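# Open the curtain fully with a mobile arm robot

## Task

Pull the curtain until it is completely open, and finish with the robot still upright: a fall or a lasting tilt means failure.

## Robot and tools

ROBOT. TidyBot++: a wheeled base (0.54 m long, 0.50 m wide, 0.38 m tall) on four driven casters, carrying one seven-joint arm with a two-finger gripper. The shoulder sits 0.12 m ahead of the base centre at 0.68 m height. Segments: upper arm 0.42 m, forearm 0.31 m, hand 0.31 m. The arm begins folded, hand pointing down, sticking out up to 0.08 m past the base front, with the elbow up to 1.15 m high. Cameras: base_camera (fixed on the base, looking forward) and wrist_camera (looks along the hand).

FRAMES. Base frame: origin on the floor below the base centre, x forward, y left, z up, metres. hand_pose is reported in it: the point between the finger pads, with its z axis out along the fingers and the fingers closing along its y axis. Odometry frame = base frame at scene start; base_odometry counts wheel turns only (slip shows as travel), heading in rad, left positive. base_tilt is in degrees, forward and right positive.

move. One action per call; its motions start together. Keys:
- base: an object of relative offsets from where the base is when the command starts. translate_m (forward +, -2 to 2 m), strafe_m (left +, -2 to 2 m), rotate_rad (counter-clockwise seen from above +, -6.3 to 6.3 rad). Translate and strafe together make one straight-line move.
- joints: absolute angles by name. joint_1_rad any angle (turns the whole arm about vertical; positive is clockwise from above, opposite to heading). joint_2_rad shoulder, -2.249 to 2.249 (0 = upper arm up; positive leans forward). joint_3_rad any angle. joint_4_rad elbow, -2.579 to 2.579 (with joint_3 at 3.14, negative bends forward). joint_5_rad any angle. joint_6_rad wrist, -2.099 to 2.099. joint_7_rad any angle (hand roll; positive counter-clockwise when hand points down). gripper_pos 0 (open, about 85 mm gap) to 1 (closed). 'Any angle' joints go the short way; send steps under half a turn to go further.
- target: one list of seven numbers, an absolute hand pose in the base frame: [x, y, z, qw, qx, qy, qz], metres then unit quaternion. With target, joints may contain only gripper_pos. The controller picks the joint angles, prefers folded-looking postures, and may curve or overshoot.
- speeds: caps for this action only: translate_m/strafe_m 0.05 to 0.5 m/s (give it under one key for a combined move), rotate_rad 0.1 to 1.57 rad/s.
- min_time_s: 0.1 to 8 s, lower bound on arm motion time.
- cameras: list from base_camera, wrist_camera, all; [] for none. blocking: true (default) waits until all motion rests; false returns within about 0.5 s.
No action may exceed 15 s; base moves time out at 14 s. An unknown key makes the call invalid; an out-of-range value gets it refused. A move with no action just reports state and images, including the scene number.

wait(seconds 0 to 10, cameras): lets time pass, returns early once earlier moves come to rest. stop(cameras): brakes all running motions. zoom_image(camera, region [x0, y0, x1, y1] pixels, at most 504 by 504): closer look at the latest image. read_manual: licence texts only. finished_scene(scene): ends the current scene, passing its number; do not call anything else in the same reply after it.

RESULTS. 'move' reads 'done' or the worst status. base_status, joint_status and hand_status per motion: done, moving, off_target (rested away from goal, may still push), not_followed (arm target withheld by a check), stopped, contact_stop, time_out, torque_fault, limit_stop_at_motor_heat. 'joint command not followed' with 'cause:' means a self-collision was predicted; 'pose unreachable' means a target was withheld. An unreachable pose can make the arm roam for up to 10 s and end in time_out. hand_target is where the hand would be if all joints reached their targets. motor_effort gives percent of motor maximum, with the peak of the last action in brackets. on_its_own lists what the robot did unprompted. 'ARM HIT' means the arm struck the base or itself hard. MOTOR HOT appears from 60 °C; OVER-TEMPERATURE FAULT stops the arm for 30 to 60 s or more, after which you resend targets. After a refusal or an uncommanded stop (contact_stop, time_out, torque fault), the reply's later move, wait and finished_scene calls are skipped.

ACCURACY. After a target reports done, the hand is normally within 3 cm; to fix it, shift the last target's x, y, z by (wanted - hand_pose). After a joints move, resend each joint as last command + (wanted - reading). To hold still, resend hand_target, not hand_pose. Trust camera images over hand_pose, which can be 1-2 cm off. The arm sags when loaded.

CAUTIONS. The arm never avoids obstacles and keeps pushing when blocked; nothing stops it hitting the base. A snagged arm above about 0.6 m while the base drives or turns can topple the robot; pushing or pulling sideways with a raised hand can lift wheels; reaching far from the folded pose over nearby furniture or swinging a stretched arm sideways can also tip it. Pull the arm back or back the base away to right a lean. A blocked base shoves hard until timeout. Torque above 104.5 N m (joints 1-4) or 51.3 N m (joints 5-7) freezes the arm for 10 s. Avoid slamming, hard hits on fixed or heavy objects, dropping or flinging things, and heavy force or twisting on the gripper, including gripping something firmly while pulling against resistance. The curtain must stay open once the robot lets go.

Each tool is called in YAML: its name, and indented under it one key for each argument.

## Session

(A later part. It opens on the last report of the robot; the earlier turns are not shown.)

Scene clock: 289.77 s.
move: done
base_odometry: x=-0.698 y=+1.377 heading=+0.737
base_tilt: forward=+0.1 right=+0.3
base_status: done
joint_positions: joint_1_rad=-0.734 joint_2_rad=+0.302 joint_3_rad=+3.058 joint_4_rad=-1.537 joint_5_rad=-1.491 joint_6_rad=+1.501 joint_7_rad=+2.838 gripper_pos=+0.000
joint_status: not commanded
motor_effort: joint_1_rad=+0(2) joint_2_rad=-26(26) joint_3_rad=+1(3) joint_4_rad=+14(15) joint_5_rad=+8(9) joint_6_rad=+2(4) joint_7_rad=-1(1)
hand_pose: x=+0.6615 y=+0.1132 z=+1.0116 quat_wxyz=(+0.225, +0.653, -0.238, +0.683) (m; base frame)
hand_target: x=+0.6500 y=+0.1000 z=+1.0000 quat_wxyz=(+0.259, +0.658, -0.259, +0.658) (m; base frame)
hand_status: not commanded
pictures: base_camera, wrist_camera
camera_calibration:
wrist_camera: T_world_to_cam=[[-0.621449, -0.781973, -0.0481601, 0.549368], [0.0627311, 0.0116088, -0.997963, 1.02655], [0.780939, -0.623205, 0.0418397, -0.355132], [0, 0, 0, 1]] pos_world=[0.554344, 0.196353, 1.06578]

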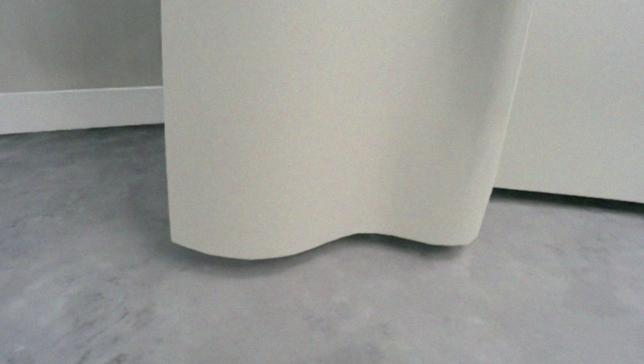

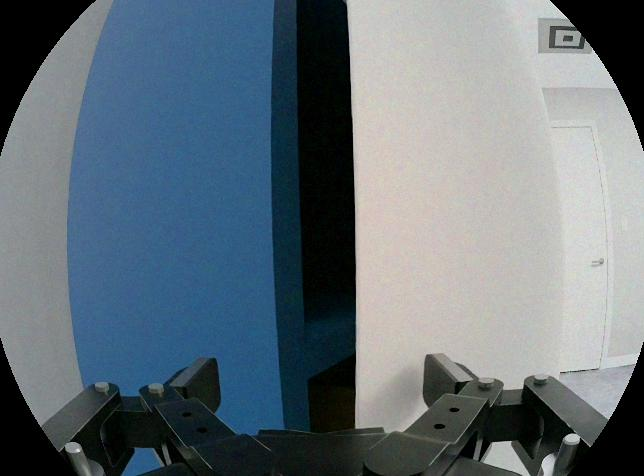

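move:
  joints: {"gripper_pos": 1.0}
  cameras: ["wrist_camera"]

move:
  base: {"translate_m": 0.186, "strafe_m": -0.466}
  speeds: {"translate_m": 0.2}
  cameras: ["all"]

Scene clock: 301.13 s.
move: done
base_odometry: x=-0.698 y=+1.377 heading=+0.737
base_tilt: forward=+0.1 right=+0.3
base_status: not commanded
joint_positions: joint_1_rad=-0.734 joint_2_rad=+0.302 joint_3_rad=+3.058 joint_4_rad=-1.537 joint_5_rad=-1.491 joint_6_rad=+1.501 joint_7_rad=+2.838 gripper_pos=+0.999
joint_status: all done
motor_effort: joint_1_rad=+0(1) joint_2_rad=-25(26) joint_3_rad=+1(2) joint_4_rad=+15(15) joint_5_rad=+8(9) joint_6_rad=+3(4) joint_7_rad=-1(1)
hand_pose: x=+0.6615 y=+0.1132 z=+1.0116 quat_wxyz=(+0.225, +0.653, -0.238, +0.683) (m; base frame)
hand_target: x=+0.6500 y=+0.1000 z=+1.0000 quat_wxyz=(+0.259, +0.658, -0.259, +0.658) (m; base frame)
hand_status: not commanded
pictures: wrist_camera
camera_calibration:
wrist_camera: T_world_to_cam=[[-0.621449, -0.781973, -0.0481601, 0.549368], [0.0627311, 0.0116088, -0.997963, 1.02655], [0.780939, -0.623205, 0.0418397, -0.355132], [0, 0, 0, 1]] pos_world=[0.554344, 0.196353, 1.06578]

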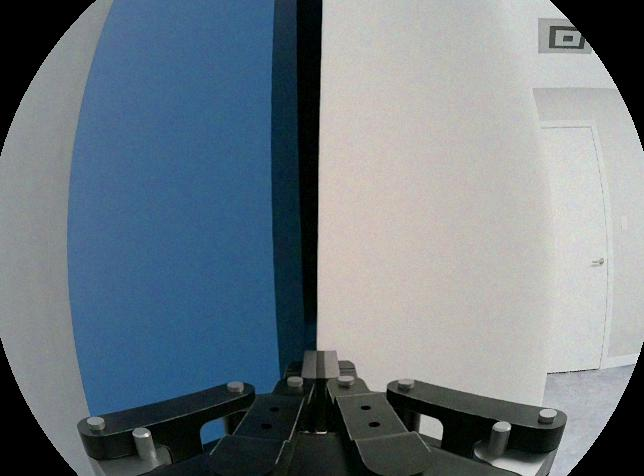

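Scene clock: 304.37 s.
move: done
base_odometry: x=-0.246 y=+1.157 heading=+0.737
base_tilt: forward=+0.1 right=+0.3
base_status: done
joint_positions: joint_1_rad=-0.735 joint_2_rad=+0.302 joint_3_rad=+3.057 joint_4_rad=-1.537 joint_5_rad=-1.491 joint_6_rad=+1.501 joint_7_rad=+2.839 gripper_pos=+0.999
joint_status: not commanded
motor_effort: joint_1_rad=+1(3) joint_2_rad=-25(27) joint_3_rad=+1(3) joint_4_rad=+14(15) joint_5_rad=+9(9) joint_6_rad=+3(4) joint_7_rad=-1(1)
hand_pose: x=+0.6614 y=+0.1140 z=+1.0116 quat_wxyz=(+0.224, +0.653, -0.238, +0.683) (m; base frame)
hand_target: x=+0.6500 y=+0.1000 z=+1.0000 quat_wxyz=(+0.259, +0.658, -0.259, +0.658) (m; base frame)
hand_status: not commanded
pictures: base_camera, wrist_camera
camera_calibration:
wrist_camera: T_world_to_cam=[[-0.620303, -0.782891, -0.0480142, 0.549042], [0.0624648, 0.0117131, -0.997978, 1.02671], [0.781871, -0.622049, 0.0416375, -0.355051], [0, 0, 0, 1]] pos_world=[0.554043, 0.196956, 1.06578]

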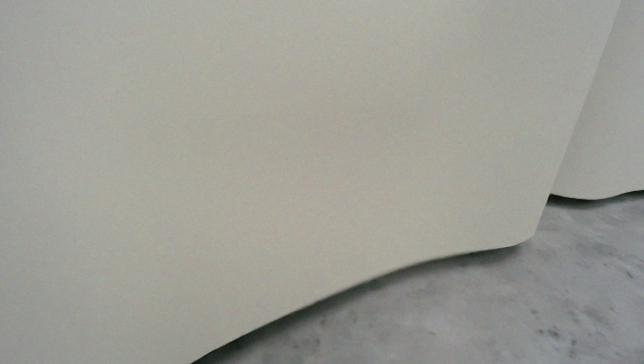

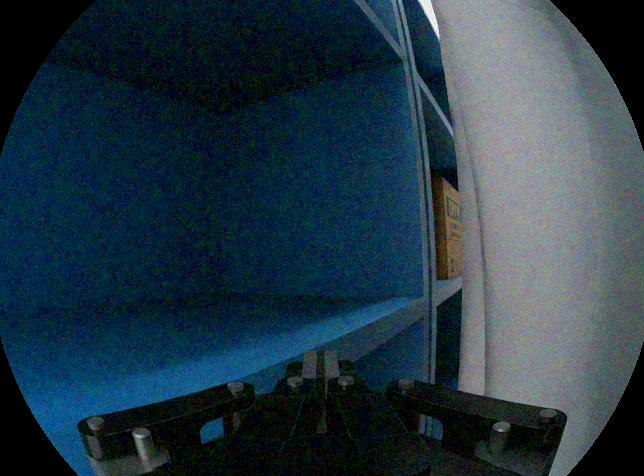

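move:
  base: {"translate_m": -0.186, "strafe_m": 0.466}
  joints: {"gripper_pos": 0.0}

move:
  base: {"translate_m": -0.106, "strafe_m": 0.089}

move:
  base: {"translate_m": -0.04, "strafe_m": -0.04}
  cameras: ["all"]

Scene clock: 319.00 s.
move: done
base_odometry: x=-0.698 y=+1.377 heading=+0.737
base_tilt: forward=+0.1 right=+0.3
base_status: done
joint_positions: joint_1_rad=-0.738 joint_2_rad=+0.302 joint_3_rad=+3.055 joint_4_rad=-1.536 joint_5_rad=-1.492 joint_6_rad=+1.501 joint_7_rad=+2.839 gripper_pos=+0.000
joint_status: all done
motor_effort: joint_1_rad=+1(3) joint_2_rad=-25(27) joint_3_rad=+1(3) joint_4_rad=+14(15) joint_5_rad=+8(9) joint_6_rad=+3(4) joint_7_rad=-1(1)
hand_pose: x=+0.6609 y=+0.1164 z=+1.0113 quat_wxyz=(+0.222, +0.654, -0.237, +0.683) (m; base frame)
hand_target: x=+0.6500 y=+0.1000 z=+1.0000 quat_wxyz=(+0.259, +0.658, -0.259, +0.658) (m; base frame)
hand_status: not commanded
pictures: none

Scene clock: 320.40 s.
move: done
base_odometry: x=-0.836 y=+1.372 heading=+0.737
base_tilt: forward=+0.0 right=+0.3
base_status: done
joint_positions: joint_1_rad=-0.739 joint_2_rad=+0.302 joint_3_rad=+3.054 joint_4_rad=-1.536 joint_5_rad=-1.492 joint_6_rad=+1.501 joint_7_rad=+2.839 gripper_pos=+0.000
joint_status: not commanded
motor_effort: joint_1_rad=+0(3) joint_2_rad=-25(26) joint_3_rad=+1(3) joint_4_rad=+14(15) joint_5_rad=+8(9) joint_6_rad=+3(4) joint_7_rad=-1(1)
hand_pose: x=+0.6607 y=+0.1173 z=+1.0113 quat_wxyz=(+0.221, +0.654, -0.237, +0.683) (m; base frame)
hand_target: x=+0.6500 y=+0.1000 z=+1.0000 quat_wxyz=(+0.259, +0.658, -0.259, +0.658) (m; base frame)
hand_status: not commanded
pictures: none

Scene clock: 321.43 s.
move: done
base_odometry: x=-0.839 y=+1.315 heading=+0.737
base_tilt: forward=+0.1 right=+0.3
base_status: done
joint_positions: joint_1_rad=-0.739 joint_2_rad=+0.303 joint_3_rad=+3.054 joint_4_rad=-1.536 joint_5_rad=-1.492 joint_6_rad=+1.504 joint_7_rad=+2.839 gripper_pos=+0.000
joint_status: not commanded
motor_effort: joint_1_rad=+0(1) joint_2_rad=-24(28) joint_3_rad=+1(2) joint_4_rad=+14(15) joint_5_rad=+9(9) joint_6_rad=+2(4) joint_7_rad=-1(1)
hand_pose: x=+0.6603 y=+0.1167 z=+1.0113 quat_wxyz=(+0.222, +0.654, -0.237, +0.683) (m; base frame)
hand_target: x=+0.6500 y=+0.1000 z=+1.0000 quat_wxyz=(+0.259, +0.658, -0.259, +0.658) (m; base frame)
hand_status: not commanded
pictures: base_camera, wrist_camera
camera_calibration:
wrist_camera: T_world_to_cam=[[-0.617688, -0.784877, -0.0493009, 0.550356], [0.06181, 0.0140436, -0.997989, 1.02667], [0.783991, -0.619493, 0.0398386, -0.352368], [0, 0, 0, 1]] pos_world=[0.552742, 0.199254, 1.06578]

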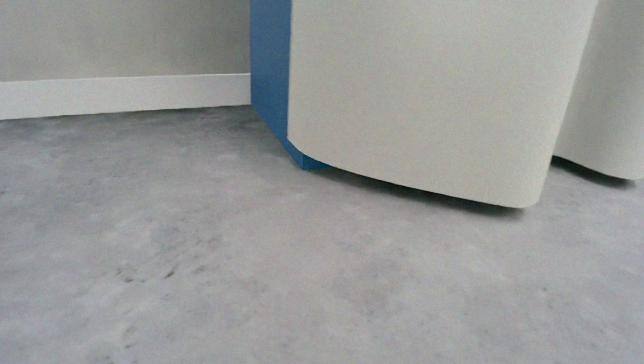

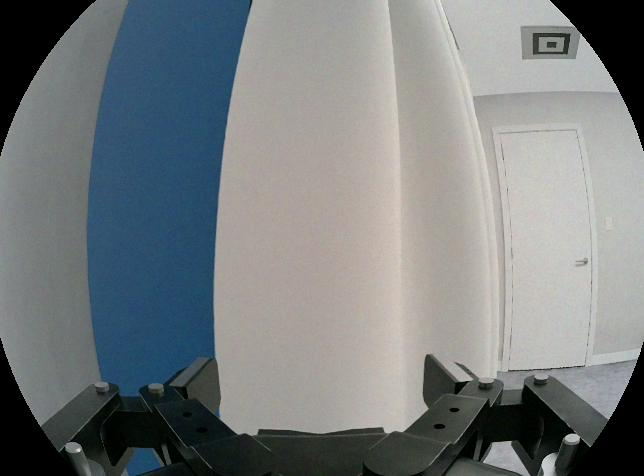

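move:
  cameras: ["all"]

Scene clock: 343.73 s.
base_odometry: x=-0.839 y=+1.315 heading=+0.737
base_tilt: forward=+0.0 right=+0.3
base_status: done
joint_positions: joint_1_rad=-0.739 joint_2_rad=+0.303 joint_3_rad=+3.054 joint_4_rad=-1.536 joint_5_rad=-1.492 joint_6_rad=+1.504 joint_7_rad=+2.839 gripper_pos=+0.000
joint_status: not commanded
motor_effort: joint_1_rad=+0(1) joint_2_rad=-24(28) joint_3_rad=+1(2) joint_4_rad=+15(15) joint_5_rad=+9(9) joint_6_rad=+3(4) joint_7_rad=-1(1)
hand_pose: x=+0.6603 y=+0.1167 z=+1.0113 quat_wxyz=(+0.222, +0.654, -0.237, +0.683) (m; base frame)
hand_target: x=+0.6500 y=+0.1000 z=+1.0000 quat_wxyz=(+0.259, +0.658, -0.259, +0.658) (m; base frame)
hand_status: not commanded
pictures: base_camera, wrist_camera
camera_calibration:
wrist_camera: T_world_to_cam=[[-0.617688, -0.784877, -0.0493009, 0.550356], [0.06181, 0.0140436, -0.997989, 1.02667], [0.783991, -0.619493, 0.0398386, -0.352368], [0, 0, 0, 1]] pos_world=[0.552742, 0.199254, 1.06578]

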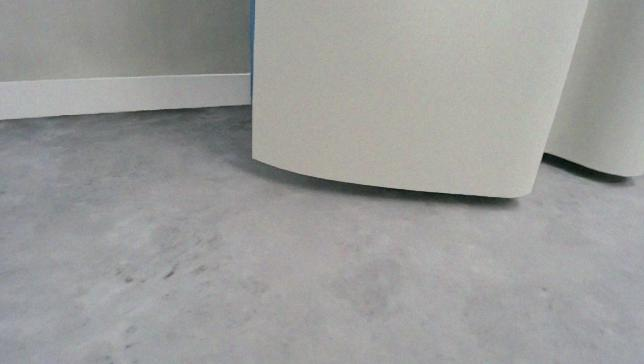

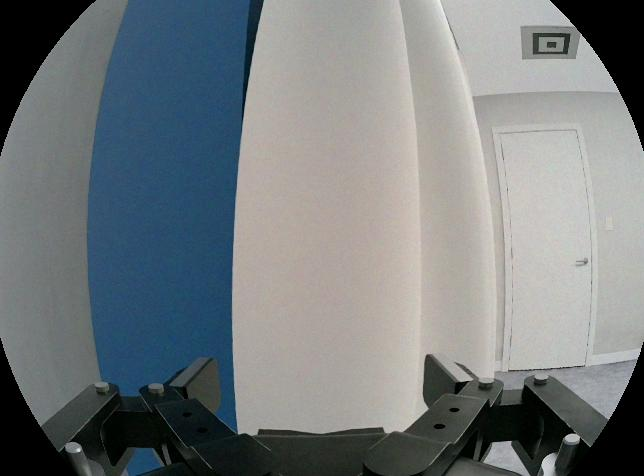

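move:
  base: {"translate_m": -0.12, "strafe_m": 0.1}
  target: [0.65, 0.1, 1.0, 0.4137, 0.5735, -0.4137, 0.5735]
  cameras: ["all"]

Scene clock: 362.60 s.
move: done
base_odometry: x=-0.995 y=+1.308 heading=+0.737
base_tilt: forward=+0.1 right=+0.3
base_status: done
joint_positions: joint_1_rad=-0.711 joint_2_rad=+0.663 joint_3_rad=+3.050 joint_4_rad=-0.904 joint_5_rad=-1.493 joint_6_rad=+1.945 joint_7_rad=+3.089 gripper_pos=+0.000
joint_status: not commanded
motor_effort: joint_1_rad=+0(3) joint_2_rad=-33(35) joint_3_rad=+2(3) joint_4_rad=+12(15) joint_5_rad=+8(9) joint_6_rad=+0(3) joint_7_rad=-1(1)
hand_pose: x=+0.6602 y=+0.1053 z=+1.0221 quat_wxyz=(+0.372, +0.573, -0.404, +0.609) (m; base frame)
hand_target: x=+0.6500 y=+0.1000 z=+1.0000 quat_wxyz=(+0.414, +0.573, -0.414, +0.573) (m; base frame)
hand_status: done (0.025 m and 6.4 deg from the pose sent, 0.023 m and 33.8 deg at the start)
pictures: base_camera, wrist_camera
camera_calibration:
wrist_camera: T_world_to_cam=[[-0.916163, -0.392439, -0.0814708, 0.730429], [0.0849908, 0.00842846, -0.996346, 1.02124], [0.391692, -0.919739, 0.0256319, -0.0546468], [0, 0, 0, 1]] pos_world=[0.603801, 0.227781, 1.07842]

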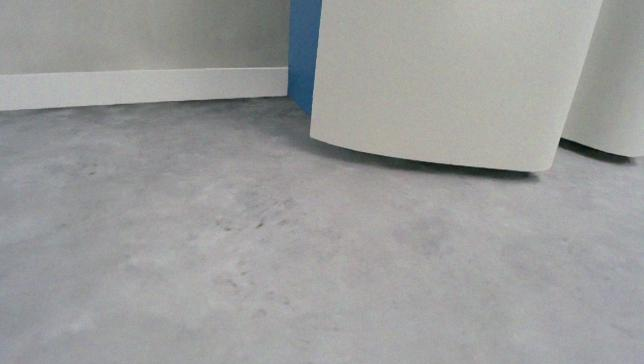

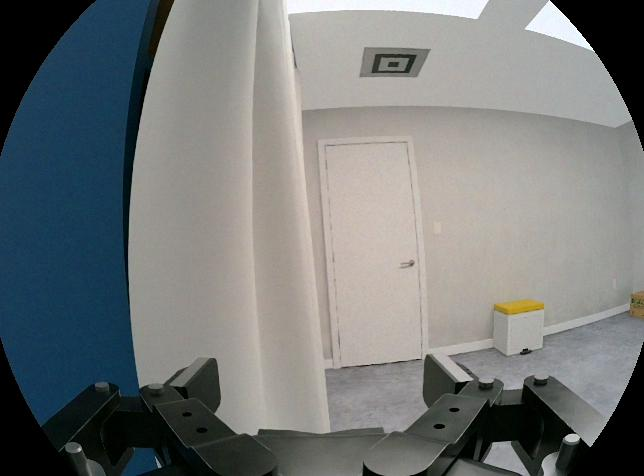

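move:
  base: {"translate_m": 0.24, "strafe_m": -0.02}
  speeds: {"translate_m": 0.25}
  cameras: ["all"]

Scene clock: 382.07 s.
move: done
base_odometry: x=-0.804 y=+1.455 heading=+0.738
base_tilt: forward=+0.1 right=+0.3
base_status: done
joint_positions: joint_1_rad=-0.702 joint_2_rad=+0.670 joint_3_rad=+3.049 joint_4_rad=-0.901 joint_5_rad=-1.493 joint_6_rad=+1.954 joint_7_rad=+3.091 gripper_pos=+0.000
joint_status: not commanded
motor_effort: joint_1_rad=+1(3) joint_2_rad=-32(36) joint_3_rad=+2(3) joint_4_rad=+13(13) joint_5_rad=+8(9) joint_6_rad=+1(2) joint_7_rad=-1(1)
hand_pose: x=+0.6605 y=+0.1009 z=+1.0192 quat_wxyz=(+0.379, +0.570, -0.407, +0.605) (m; base frame)
hand_target: x=+0.6500 y=+0.1000 z=+1.0000 quat_wxyz=(+0.414, +0.573, -0.414, +0.573) (m; base frame)
hand_status: not commanded
pictures: base_camera, wrist_camera
camera_calibration:
wrist_camera: T_world_to_cam=[[-0.923245, -0.376653, -0.0758399, 0.726058], [0.080173, 0.00418376, -0.996772, 1.02228], [0.375755, -0.926345, 0.0263348, -0.0482906], [0, 0, 0, 1]] pos_world=[0.606515, 0.224462, 1.07531]

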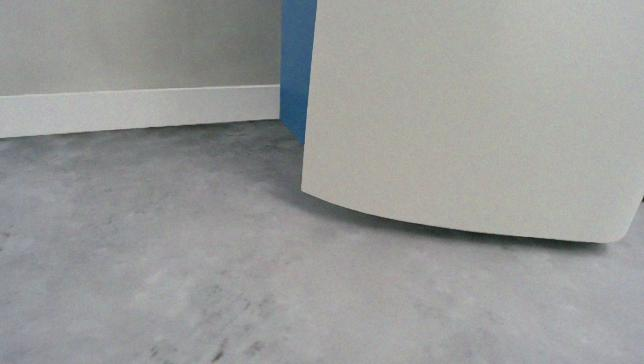

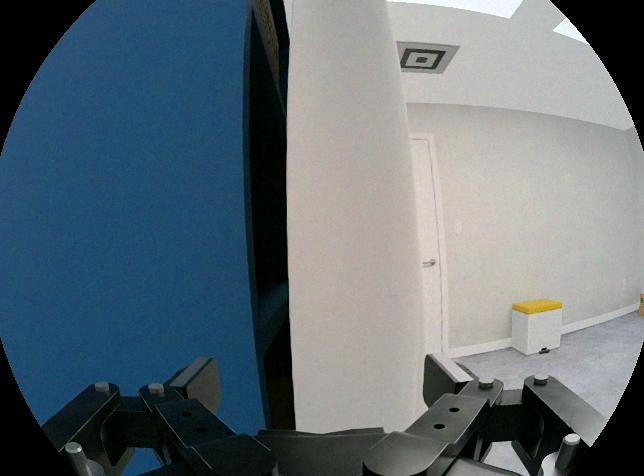

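move:
  base: {"translate_m": 0.05, "strafe_m": -0.13}
  speeds: {"translate_m": 0.15}
  cameras: ["all"]

Scene clock: 402.30 s.
move: done
base_odometry: x=-0.679 y=+1.393 heading=+0.738
base_tilt: forward=+0.1 right=+0.3
base_status: done
joint_positions: joint_1_rad=-0.696 joint_2_rad=+0.670 joint_3_rad=+3.047 joint_4_rad=-0.901 joint_5_rad=-1.493 joint_6_rad=+1.954 joint_7_rad=+3.091 gripper_pos=+0.000
joint_status: not commanded
motor_effort: joint_1_rad=+1(3) joint_2_rad=-33(36) joint_3_rad=+2(3) joint_4_rad=+12(13) joint_5_rad=+8(9) joint_6_rad=+1(1) joint_7_rad=-1(1)
hand_pose: x=+0.6612 y=+0.0980 z=+1.0188 quat_wxyz=(+0.380, +0.570, -0.408, +0.603) (m; base frame)
hand_target: x=+0.6500 y=+0.1000 z=+1.0000 quat_wxyz=(+0.414, +0.573, -0.414, +0.573) (m; base frame)
hand_status: not commanded
pictures: base_camera, wrist_camera
camera_calibration:
wrist_camera: T_world_to_cam=[[-0.925084, -0.372198, -0.0754217, 0.726005], [0.0794318, 0.00457161, -0.99683, 1.0225], [0.371363, -0.928142, 0.0253352, -0.0471817], [0, 0, 0, 1]] pos_world=[0.607918, 0.221751, 1.07521]

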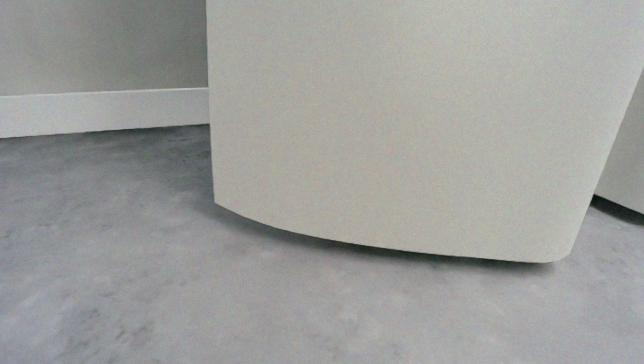

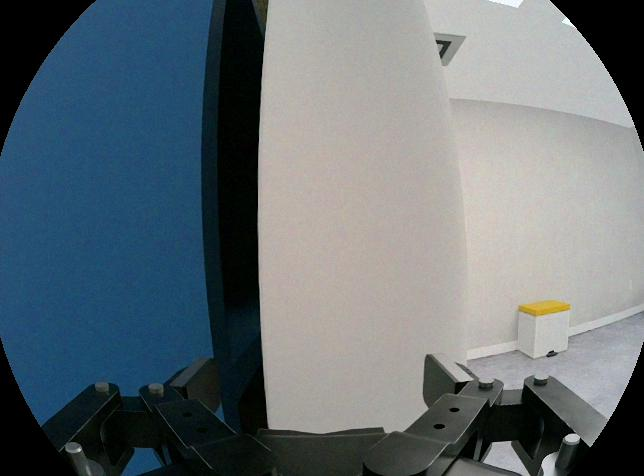

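move:
  base: {"translate_m": 0.035, "strafe_m": -0.065}
  speeds: {"translate_m": 0.1}

move:
  joints: {"gripper_pos": 1.0}
  cameras: ["all"]

Scene clock: 423.63 s.
move: done
base_odometry: x=-0.610 y=+1.368 heading=+0.738
base_tilt: forward=+0.1 right=+0.3
base_status: done
joint_positions: joint_1_rad=-0.695 joint_2_rad=+0.670 joint_3_rad=+3.046 joint_4_rad=-0.901 joint_5_rad=-1.493 joint_6_rad=+1.954 joint_7_rad=+3.091 gripper_pos=+0.000
joint_status: not commanded
motor_effort: joint_1_rad=+0(4) joint_2_rad=-33(36) joint_3_rad=+2(3) joint_4_rad=+13(14) joint_5_rad=+8(9) joint_6_rad=+1(1) joint_7_rad=-1(1)
hand_pose: x=+0.6614 y=+0.0980 z=+1.0186 quat_wxyz=(+0.380, +0.570, -0.408, +0.603) (m; base frame)
hand_target: x=+0.6500 y=+0.1000 z=+1.0000 quat_wxyz=(+0.414, +0.573, -0.414, +0.573) (m; base frame)
hand_status: not commanded
pictures: none

Scene clock: 424.73 s.
move: done
base_odometry: x=-0.610 y=+1.368 heading=+0.738
base_tilt: forward=+0.1 right=+0.3
base_status: not commanded
joint_positions: joint_1_rad=-0.695 joint_2_rad=+0.670 joint_3_rad=+3.046 joint_4_rad=-0.901 joint_5_rad=-1.493 joint_6_rad=+1.954 joint_7_rad=+3.091 gripper_pos=+0.990
joint_status: all done
motor_effort: joint_1_rad=+0(1) joint_2_rad=-34(34) joint_3_rad=+2(2) joint_4_rad=+13(13) joint_5_rad=+9(9) joint_6_rad=+0(1) joint_7_rad=-1(1)
hand_pose: x=+0.6614 y=+0.0980 z=+1.0186 quat_wxyz=(+0.380, +0.570, -0.408, +0.603) (m; base frame)
hand_target: x=+0.6500 y=+0.1000 z=+1.0000 quat_wxyz=(+0.414, +0.573, -0.414, +0.573) (m; base frame)
hand_status: not commanded
pictures: base_camera, wrist_camera
camera_calibration:
wrist_camera: T_world_to_cam=[[-0.92508, -0.372253, -0.0752008, 0.725855], [0.0790402, 0.00495932, -0.996859, 1.02248], [0.371457, -0.928118, 0.0248352, -0.0467403], [0, 0, 0, 1]] pos_world=[0.608019, 0.22175, 1.07501]

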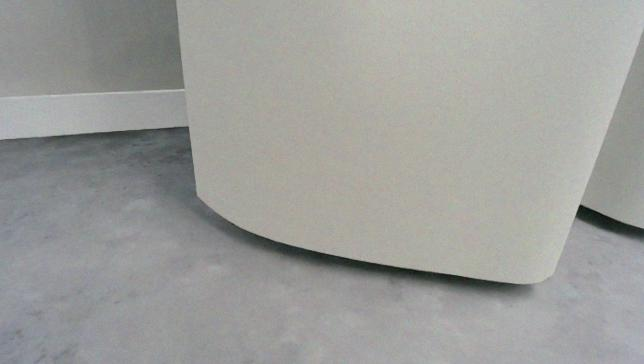

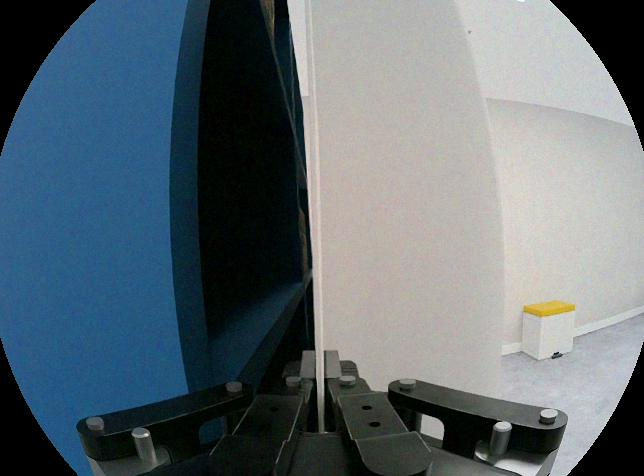

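move:
  base: {"translate_m": 0.17, "strafe_m": -0.47}
  speeds: {"translate_m": 0.15}
  cameras: ["all"]

Scene clock: 441.77 s.
move: done
base_odometry: x=-0.167 y=+1.134 heading=+0.737
base_tilt: forward=+0.1 right=+0.3
base_status: done
joint_positions: joint_1_rad=-0.698 joint_2_rad=+0.674 joint_3_rad=+3.040 joint_4_rad=-0.887 joint_5_rad=-1.490 joint_6_rad=+1.970 joint_7_rad=+3.096 gripper_pos=+0.990
joint_status: not commanded
motor_effort: joint_1_rad=+2(19) joint_2_rad=-29(36) joint_3_rad=+0(9) joint_4_rad=+11(14) joint_5_rad=+0(9) joint_6_rad=-1(4) joint_7_rad=-1(1)
hand_pose: x=+0.6577 y=+0.0997 z=+1.0191 quat_wxyz=(+0.381, +0.568, -0.414, +0.601) (m; base frame)
hand_target: x=+0.6500 y=+0.1000 z=+1.0000 quat_wxyz=(+0.414, +0.573, -0.414, +0.573) (m; base frame)
hand_status: not commanded
pictures: base_camera, wrist_camera
camera_calibration:
wrist_camera: T_world_to_cam=[[-0.928517, -0.362708, -0.0793726, 0.728757], [0.0810479, 0.0106218, -0.996654, 1.02116], [0.362337, -0.931842, 0.0195342, -0.032049], [0, 0, 0, 1]] pos_world=[0.605512, 0.223615, 1.07621]

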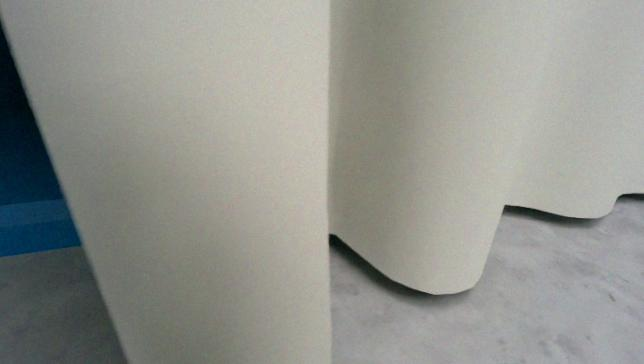

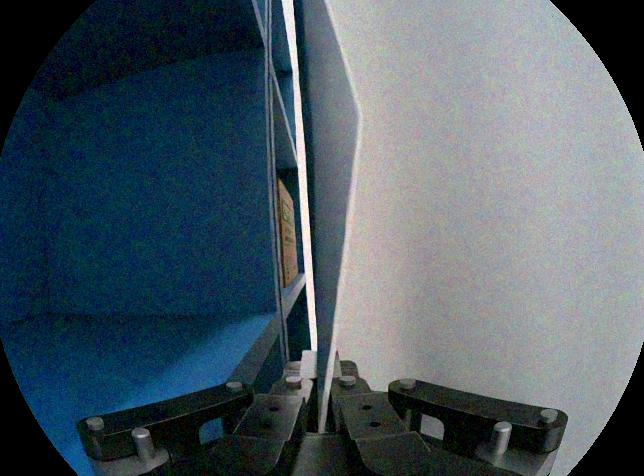

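move:
  base: {"translate_m": 0.19, "strafe_m": -0.51}
  speeds: {"translate_m": 0.15}
  cameras: ["all"]

Scene clock: 451.03 s.
move: done
base_odometry: x=+0.316 y=+0.884 heading=+0.737
base_tilt: forward=+0.1 right=+0.3
base_status: done
joint_positions: joint_1_rad=-0.710 joint_2_rad=+0.674 joint_3_rad=+3.044 joint_4_rad=-0.878 joint_5_rad=-1.470 joint_6_rad=+1.970 joint_7_rad=+3.096 gripper_pos=+0.990
joint_status: not commanded
motor_effort: joint_1_rad=+4(6) joint_2_rad=-25(29) joint_3_rad=-1(2) joint_4_rad=+10(11) joint_5_rad=-5(6) joint_6_rad=-1(1) joint_7_rad=+0(1)
hand_pose: x=+0.6559 y=+0.1052 z=+1.0271 quat_wxyz=(+0.377, +0.562, -0.412, +0.610) (m; base frame)
hand_target: x=+0.6500 y=+0.1000 z=+1.0000 quat_wxyz=(+0.414, +0.573, -0.414, +0.573) (m; base frame)
hand_status: not commanded
pictures: base_camera, wrist_camera
camera_calibration:
wrist_camera: T_world_to_cam=[[-0.923563, -0.371335, -0.0956133, 0.744126], [0.102485, 0.00123455, -0.994734, 1.01412], [0.369498, -0.928498, 0.0369161, -0.0493362], [0, 0, 0, 1]] pos_world=[0.601545, 0.22926, 1.08175]

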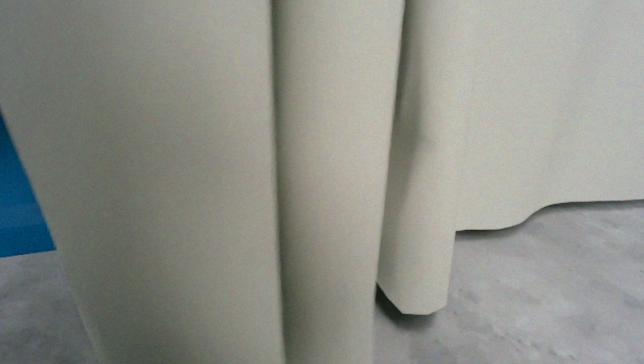

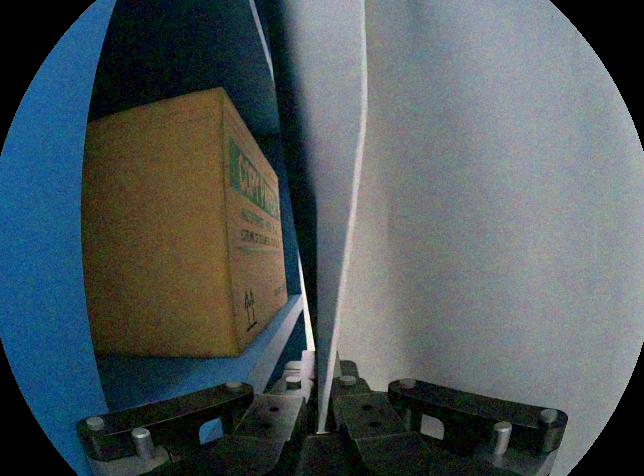

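move:
  base: {"translate_m": 0.18, "strafe_m": -0.47}
  speeds: {"translate_m": 0.15}
  cameras: ["all"]

Scene clock: 463.80 s.
move: done
base_odometry: x=+0.765 y=+0.657 heading=+0.738
base_tilt: forward=+0.1 right=+0.3
base_status: done
joint_positions: joint_1_rad=-0.721 joint_2_rad=+0.673 joint_3_rad=+3.047 joint_4_rad=-0.871 joint_5_rad=-1.448 joint_6_rad=+1.970 joint_7_rad=+3.096 gripper_pos=+0.990
joint_status: not commanded
motor_effort: joint_1_rad=+6(8) joint_2_rad=-22(27) joint_3_rad=-1(2) joint_4_rad=+8(10) joint_5_rad=-7(10) joint_6_rad=+0(1) joint_7_rad=-1(1)
hand_pose: x=+0.6539 y=+0.1101 z=+1.0357 quat_wxyz=(+0.373, +0.554, -0.411, +0.621) (m; base frame)
hand_target: x=+0.6500 y=+0.1000 z=+1.0000 quat_wxyz=(+0.414, +0.573, -0.414, +0.573) (m; base frame)
hand_status: not commanded
pictures: base_camera, wrist_camera
camera_calibration:
wrist_camera: T_world_to_cam=[[-0.91818, -0.379927, -0.112255, 0.759533], [0.124915, -0.00874622, -0.992129, 1.00666], [0.375955, -0.924975, 0.0554892, -0.0681803], [0, 0, 0, 1]] pos_world=[0.597274, 0.234307, 1.08778]

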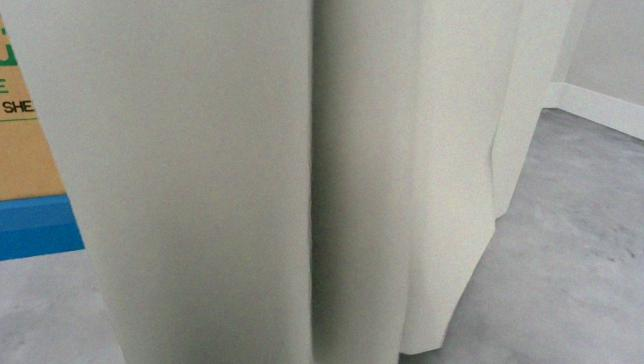

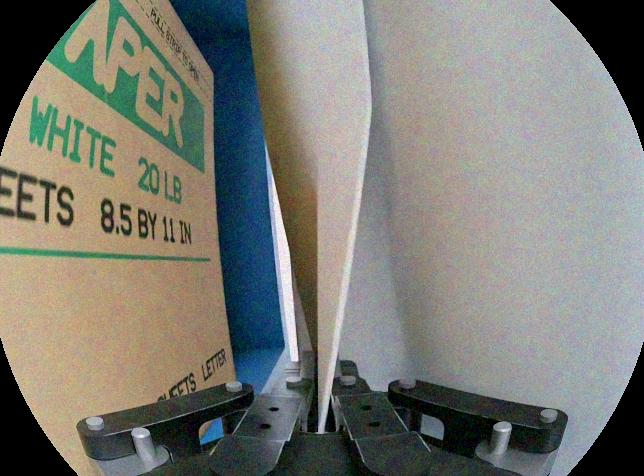

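move:
  base: {"translate_m": 0.072, "strafe_m": -0.187}
  speeds: {"translate_m": 0.1}
  cameras: ["all"]

Scene clock: 473.27 s.
move: done
base_odometry: x=+0.945 y=+0.567 heading=+0.738
base_tilt: forward=+0.1 right=+0.3
base_status: done
joint_positions: joint_1_rad=-0.727 joint_2_rad=+0.673 joint_3_rad=+3.047 joint_4_rad=-0.870 joint_5_rad=-1.443 joint_6_rad=+1.970 joint_7_rad=+3.096 gripper_pos=+0.990
joint_status: not commanded
motor_effort: joint_1_rad=+6(9) joint_2_rad=-22(24) joint_3_rad=-1(2) joint_4_rad=+9(9) joint_5_rad=-9(10) joint_6_rad=+0(1) joint_7_rad=-1(1)
hand_pose: x=+0.6531 y=+0.1131 z=+1.0372 quat_wxyz=(+0.371, +0.554, -0.409, +0.623) (m; base frame)
hand_target: x=+0.6500 y=+0.1000 z=+1.0000 quat_wxyz=(+0.414, +0.573, -0.414, +0.573) (m; base frame)
hand_status: not commanded
pictures: base_camera, wrist_camera
camera_calibration:
wrist_camera: T_world_to_cam=[[-0.915767, -0.384958, -0.114798, 0.761657], [0.128918, -0.0109764, -0.991595, 1.00536], [0.380462, -0.922869, 0.0596798, -0.0727275], [0, 0, 0, 1]] pos_world=[0.595561, 0.237123, 1.08869]

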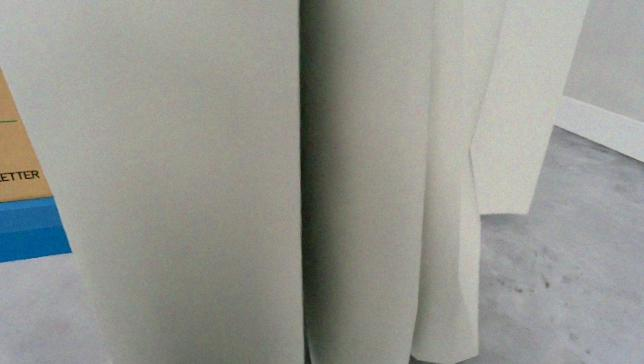

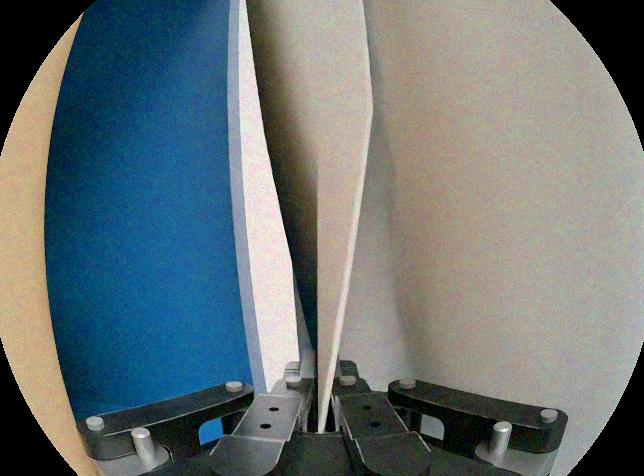

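move:
  base: {"translate_m": 0.04, "strafe_m": -0.112}
  speeds: {"translate_m": 0.1}
  cameras: ["wrist_camera"]

Scene clock: 484.50 s.
move: done
base_odometry: x=+1.050 y=+0.511 heading=+0.738
base_tilt: forward=+0.1 right=+0.3
base_status: done
joint_positions: joint_1_rad=-0.731 joint_2_rad=+0.673 joint_3_rad=+3.048 joint_4_rad=-0.870 joint_5_rad=-1.439 joint_6_rad=+1.970 joint_7_rad=+3.096 gripper_pos=+0.990
joint_status: not commanded
motor_effort: joint_1_rad=+6(10) joint_2_rad=-21(24) joint_3_rad=-1(2) joint_4_rad=+8(9) joint_5_rad=-10(11) joint_6_rad=+0(2) joint_7_rad=-1(1)
hand_pose: x=+0.6524 y=+0.1150 z=+1.0387 quat_wxyz=(+0.370, +0.553, -0.408, +0.625) (m; base frame)
hand_target: x=+0.6500 y=+0.1000 z=+1.0000 quat_wxyz=(+0.414, +0.573, -0.414, +0.573) (m; base frame)
hand_status: not commanded
pictures: wrist_camera
camera_calibration:
wrist_camera: T_world_to_cam=[[-0.914001, -0.388333, -0.117472, 0.763939], [0.132698, -0.0125189, -0.991078, 1.00411], [0.383398, -0.921434, 0.0629732, -0.0762926], [0, 0, 0, 1]] pos_world=[0.594249, 0.238935, 1.08969]

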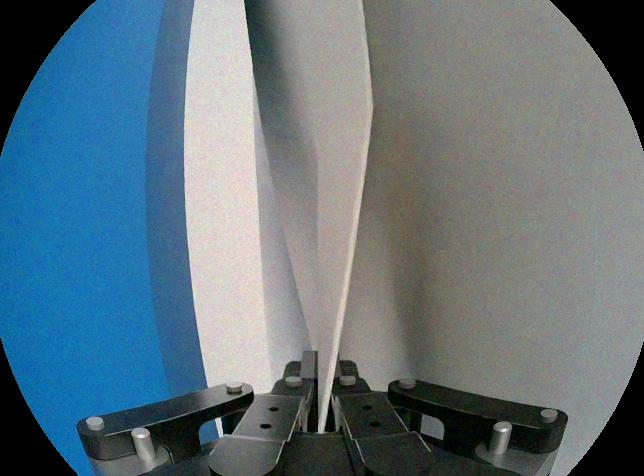

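move:
  base: {"translate_m": 0.021, "strafe_m": -0.056}
  speeds: {"translate_m": 0.1}
  cameras: []

move:
  joints: {"gripper_pos": 0.0}
  cameras: ["wrist_camera"]

move:
  base: {"translate_m": -0.072, "strafe_m": 0.187}
  speeds: {"translate_m": 0.2}
  cameras: ["wrist_camera"]

Scene clock: 496.17 s.
move: done
base_odometry: x=+1.103 y=+0.484 heading=+0.738
base_tilt: forward=+0.0 right=+0.3
base_status: done
joint_positions: joint_1_rad=-0.782 joint_2_rad=+0.671 joint_3_rad=+3.041 joint_4_rad=-0.868 joint_5_rad=-1.435 joint_6_rad=+1.973 joint_7_rad=+3.096 gripper_pos=+0.990
joint_status: not commanded
motor_effort: joint_1_rad=+15(21) joint_2_rad=-20(24) joint_3_rad=+3(4) joint_4_rad=+8(8) joint_5_rad=-10(12) joint_6_rad=-2(4) joint_7_rad=+0(1)
hand_pose: x=+0.6446 y=+0.1424 z=+1.0400 quat_wxyz=(+0.352, +0.563, -0.395, +0.635) (m; base frame)
hand_target: x=+0.6500 y=+0.1000 z=+1.0000 quat_wxyz=(+0.414, +0.573, -0.414, +0.573) (m; base frame)
hand_status: not commanded
pictures: none
No camera images: "cameras" was empty.

Scene clock: 497.27 s.
move: done
base_odometry: x=+1.103 y=+0.484 heading=+0.738
base_tilt: forward=+0.1 right=+0.3
base_status: not commanded
joint_positions: joint_1_rad=-0.749 joint_2_rad=+0.668 joint_3_rad=+3.041 joint_4_rad=-0.868 joint_5_rad=-1.443 joint_6_rad=+2.055 joint_7_rad=+3.096 gripper_pos=+0.002
joint_status: all done
motor_effort: joint_1_rad=+7(15) joint_2_rad=-20(21) joint_3_rad=+0(3) joint_4_rad=+10(12) joint_5_rad=+4(10) joint_6_rad=-17(17) joint_7_rad=+0(1)
hand_pose: x=+0.6247 y=+0.1151 z=+1.0376 quat_wxyz=(+0.384, +0.543, -0.430, +0.611) (m; base frame)
hand_target: x=+0.6500 y=+0.1000 z=+1.0000 quat_wxyz=(+0.414, +0.573, -0.414, +0.573) (m; base frame)
hand_status: not commanded
pictures: wrist_camera
camera_calibration:
wrist_camera: T_world_to_cam=[[-0.935806, -0.329869, -0.124315, 0.752631], [0.133149, -0.00422649, -0.991087, 1.00553], [0.326404, -0.944017, 0.0478768, -0.0116801], [0, 0, 0, 1]] pos_world=[0.574244, 0.241494, 1.09069]

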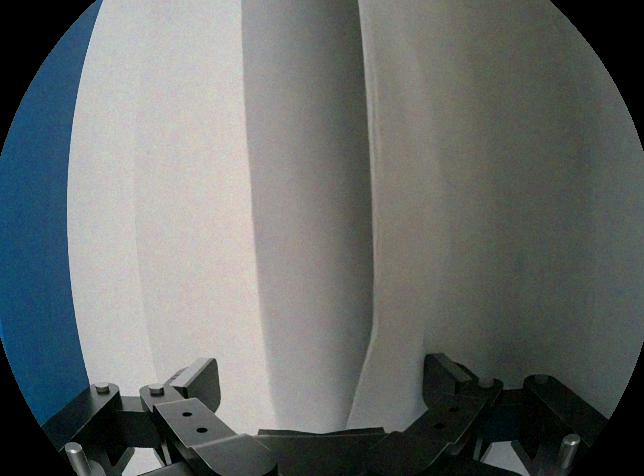

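Scene clock: 499.00 s.
move: done
base_odometry: x=+0.923 y=+0.574 heading=+0.738
base_tilt: forward=+0.1 right=+0.3
base_status: done
joint_positions: joint_1_rad=-0.697 joint_2_rad=+0.676 joint_3_rad=+3.042 joint_4_rad=-0.868 joint_5_rad=-1.464 joint_6_rad=+2.052 joint_7_rad=+3.097 gripper_pos=+0.000
joint_status: not commanded
motor_effort: joint_1_rad=+1(7) joint_2_rad=-34(36) joint_3_rad=+2(3) joint_4_rad=+13(13) joint_5_rad=+7(8) joint_6_rad=+1(17) joint_7_rad=-1(1)
hand_pose: x=+0.6336 y=+0.0903 z=+1.0285 quat_wxyz=(+0.401, +0.540, -0.442, +0.593) (m; base frame)
hand_target: x=+0.6500 y=+0.1000 z=+1.0000 quat_wxyz=(+0.414, +0.573, -0.414, +0.573) (m; base frame)
hand_status: not commanded
pictures: wrist_camera
camera_calibration:
wrist_camera: T_world_to_cam=[[-0.953264, -0.282752, -0.106483, 0.740096], [0.11164, -0.00214033, -0.993746, 1.01133], [0.280756, -0.959191, 0.0336066, 0.00747267], [0, 0, 0, 1]] pos_world=[0.590504, 0.218596, 1.08356]

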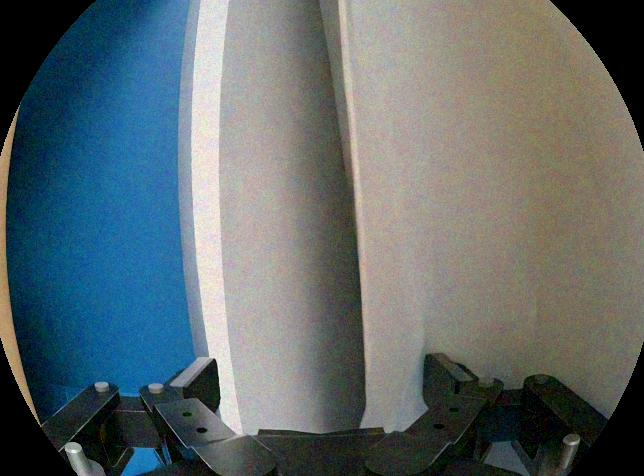

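move:
  base: {"translate_m": -1.2, "strafe_m": 0.1}

move:
  base: {"rotate_rad": 0.1}
  joints: {"joint_1_rad": 0.035, "joint_2_rad": -0.33, "joint_3_rad": 3.167, "joint_4_rad": -2.5, "joint_5_rad": 0, "joint_6_rad": 0.9, "joint_7_rad": 1.553}
  cameras: ["all"]

Scene clock: 510.73 s.
move: done
base_odometry: x=-0.032 y=-0.159 heading=+0.738
base_tilt: forward=+0.0 right=+0.3
base_status: done
joint_positions: joint_1_rad=-0.697 joint_2_rad=+0.677 joint_3_rad=+3.042 joint_4_rad=-0.868 joint_5_rad=-1.464 joint_6_rad=+2.052 joint_7_rad=+3.097 gripper_pos=+0.000
joint_status: not commanded
motor_effort: joint_1_rad=+0(2) joint_2_rad=-34(38) joint_3_rad=+2(3) joint_4_rad=+12(14) joint_5_rad=+8(8) joint_6_rad=+0(3) joint_7_rad=-1(1)
hand_pose: x=+0.6339 y=+0.0905 z=+1.0280 quat_wxyz=(+0.401, +0.540, -0.441, +0.593) (m; base frame)
hand_target: x=+0.6500 y=+0.1000 z=+1.0000 quat_wxyz=(+0.414, +0.573, -0.414, +0.573) (m; base frame)
hand_status: not commanded
pictures: none

Scene clock: 513.90 s.
move: done
base_odometry: x=-0.032 y=-0.159 heading=+0.839
base_tilt: forward=+0.1 right=+0.3
base_status: done
joint_positions: joint_1_rad=+0.016 joint_2_rad=-0.295 joint_3_rad=+3.151 joint_4_rad=-2.462 joint_5_rad=-0.058 joint_6_rad=+0.986 joint_7_rad=+1.595 gripper_pos=+0.000
joint_status: all done
motor_effort: joint_1_rad=+0(5) joint_2_rad=-7(37) joint_3_rad=+0(4) joint_4_rad=+16(17) joint_5_rad=+0(9) joint_6_rad=+8(9) joint_7_rad=-1(2)
hand_pose: x=+0.5440 y=-0.0257 z=+1.0263 quat_wxyz=(+0.020, +0.556, -0.031, +0.830) (m; base frame)
hand_target: x=+0.5391 y=-0.0260 z=+0.9949 quat_wxyz=(+0.014, +0.593, -0.026, +0.805) (m; base frame)
hand_status: not commanded
pictures: base_camera, wrist_camera
camera_calibration:
wrist_camera: T_world_to_cam=[[-0.0665646, -0.996754, -0.0452768, 0.0580922], [0.389377, 0.01583, -0.920943, 0.793525], [0.91867, -0.0789319, 0.387059, -0.76571], [0, 0, 0, 1]] pos_world=[0.398322, -0.0150968, 1.0298]

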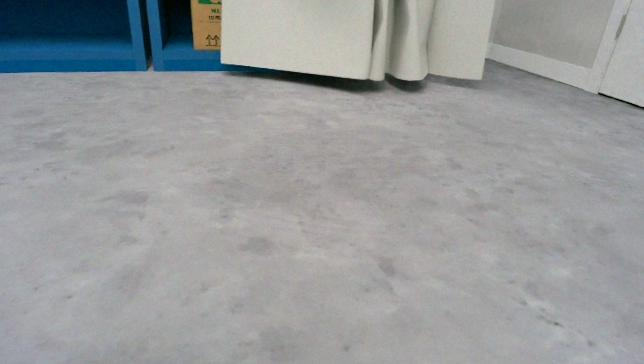

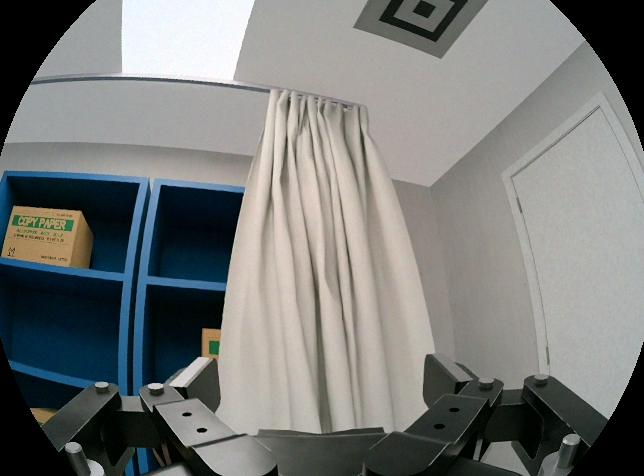

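zoom_image:
  camera: "wrist_camera"
  region: [250, 70, 390, 170]

Scaled by 3.600.

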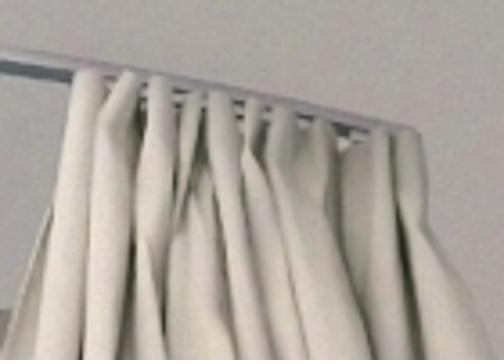

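finished_scene:
  scene: 1

The scene is finished: the task was done.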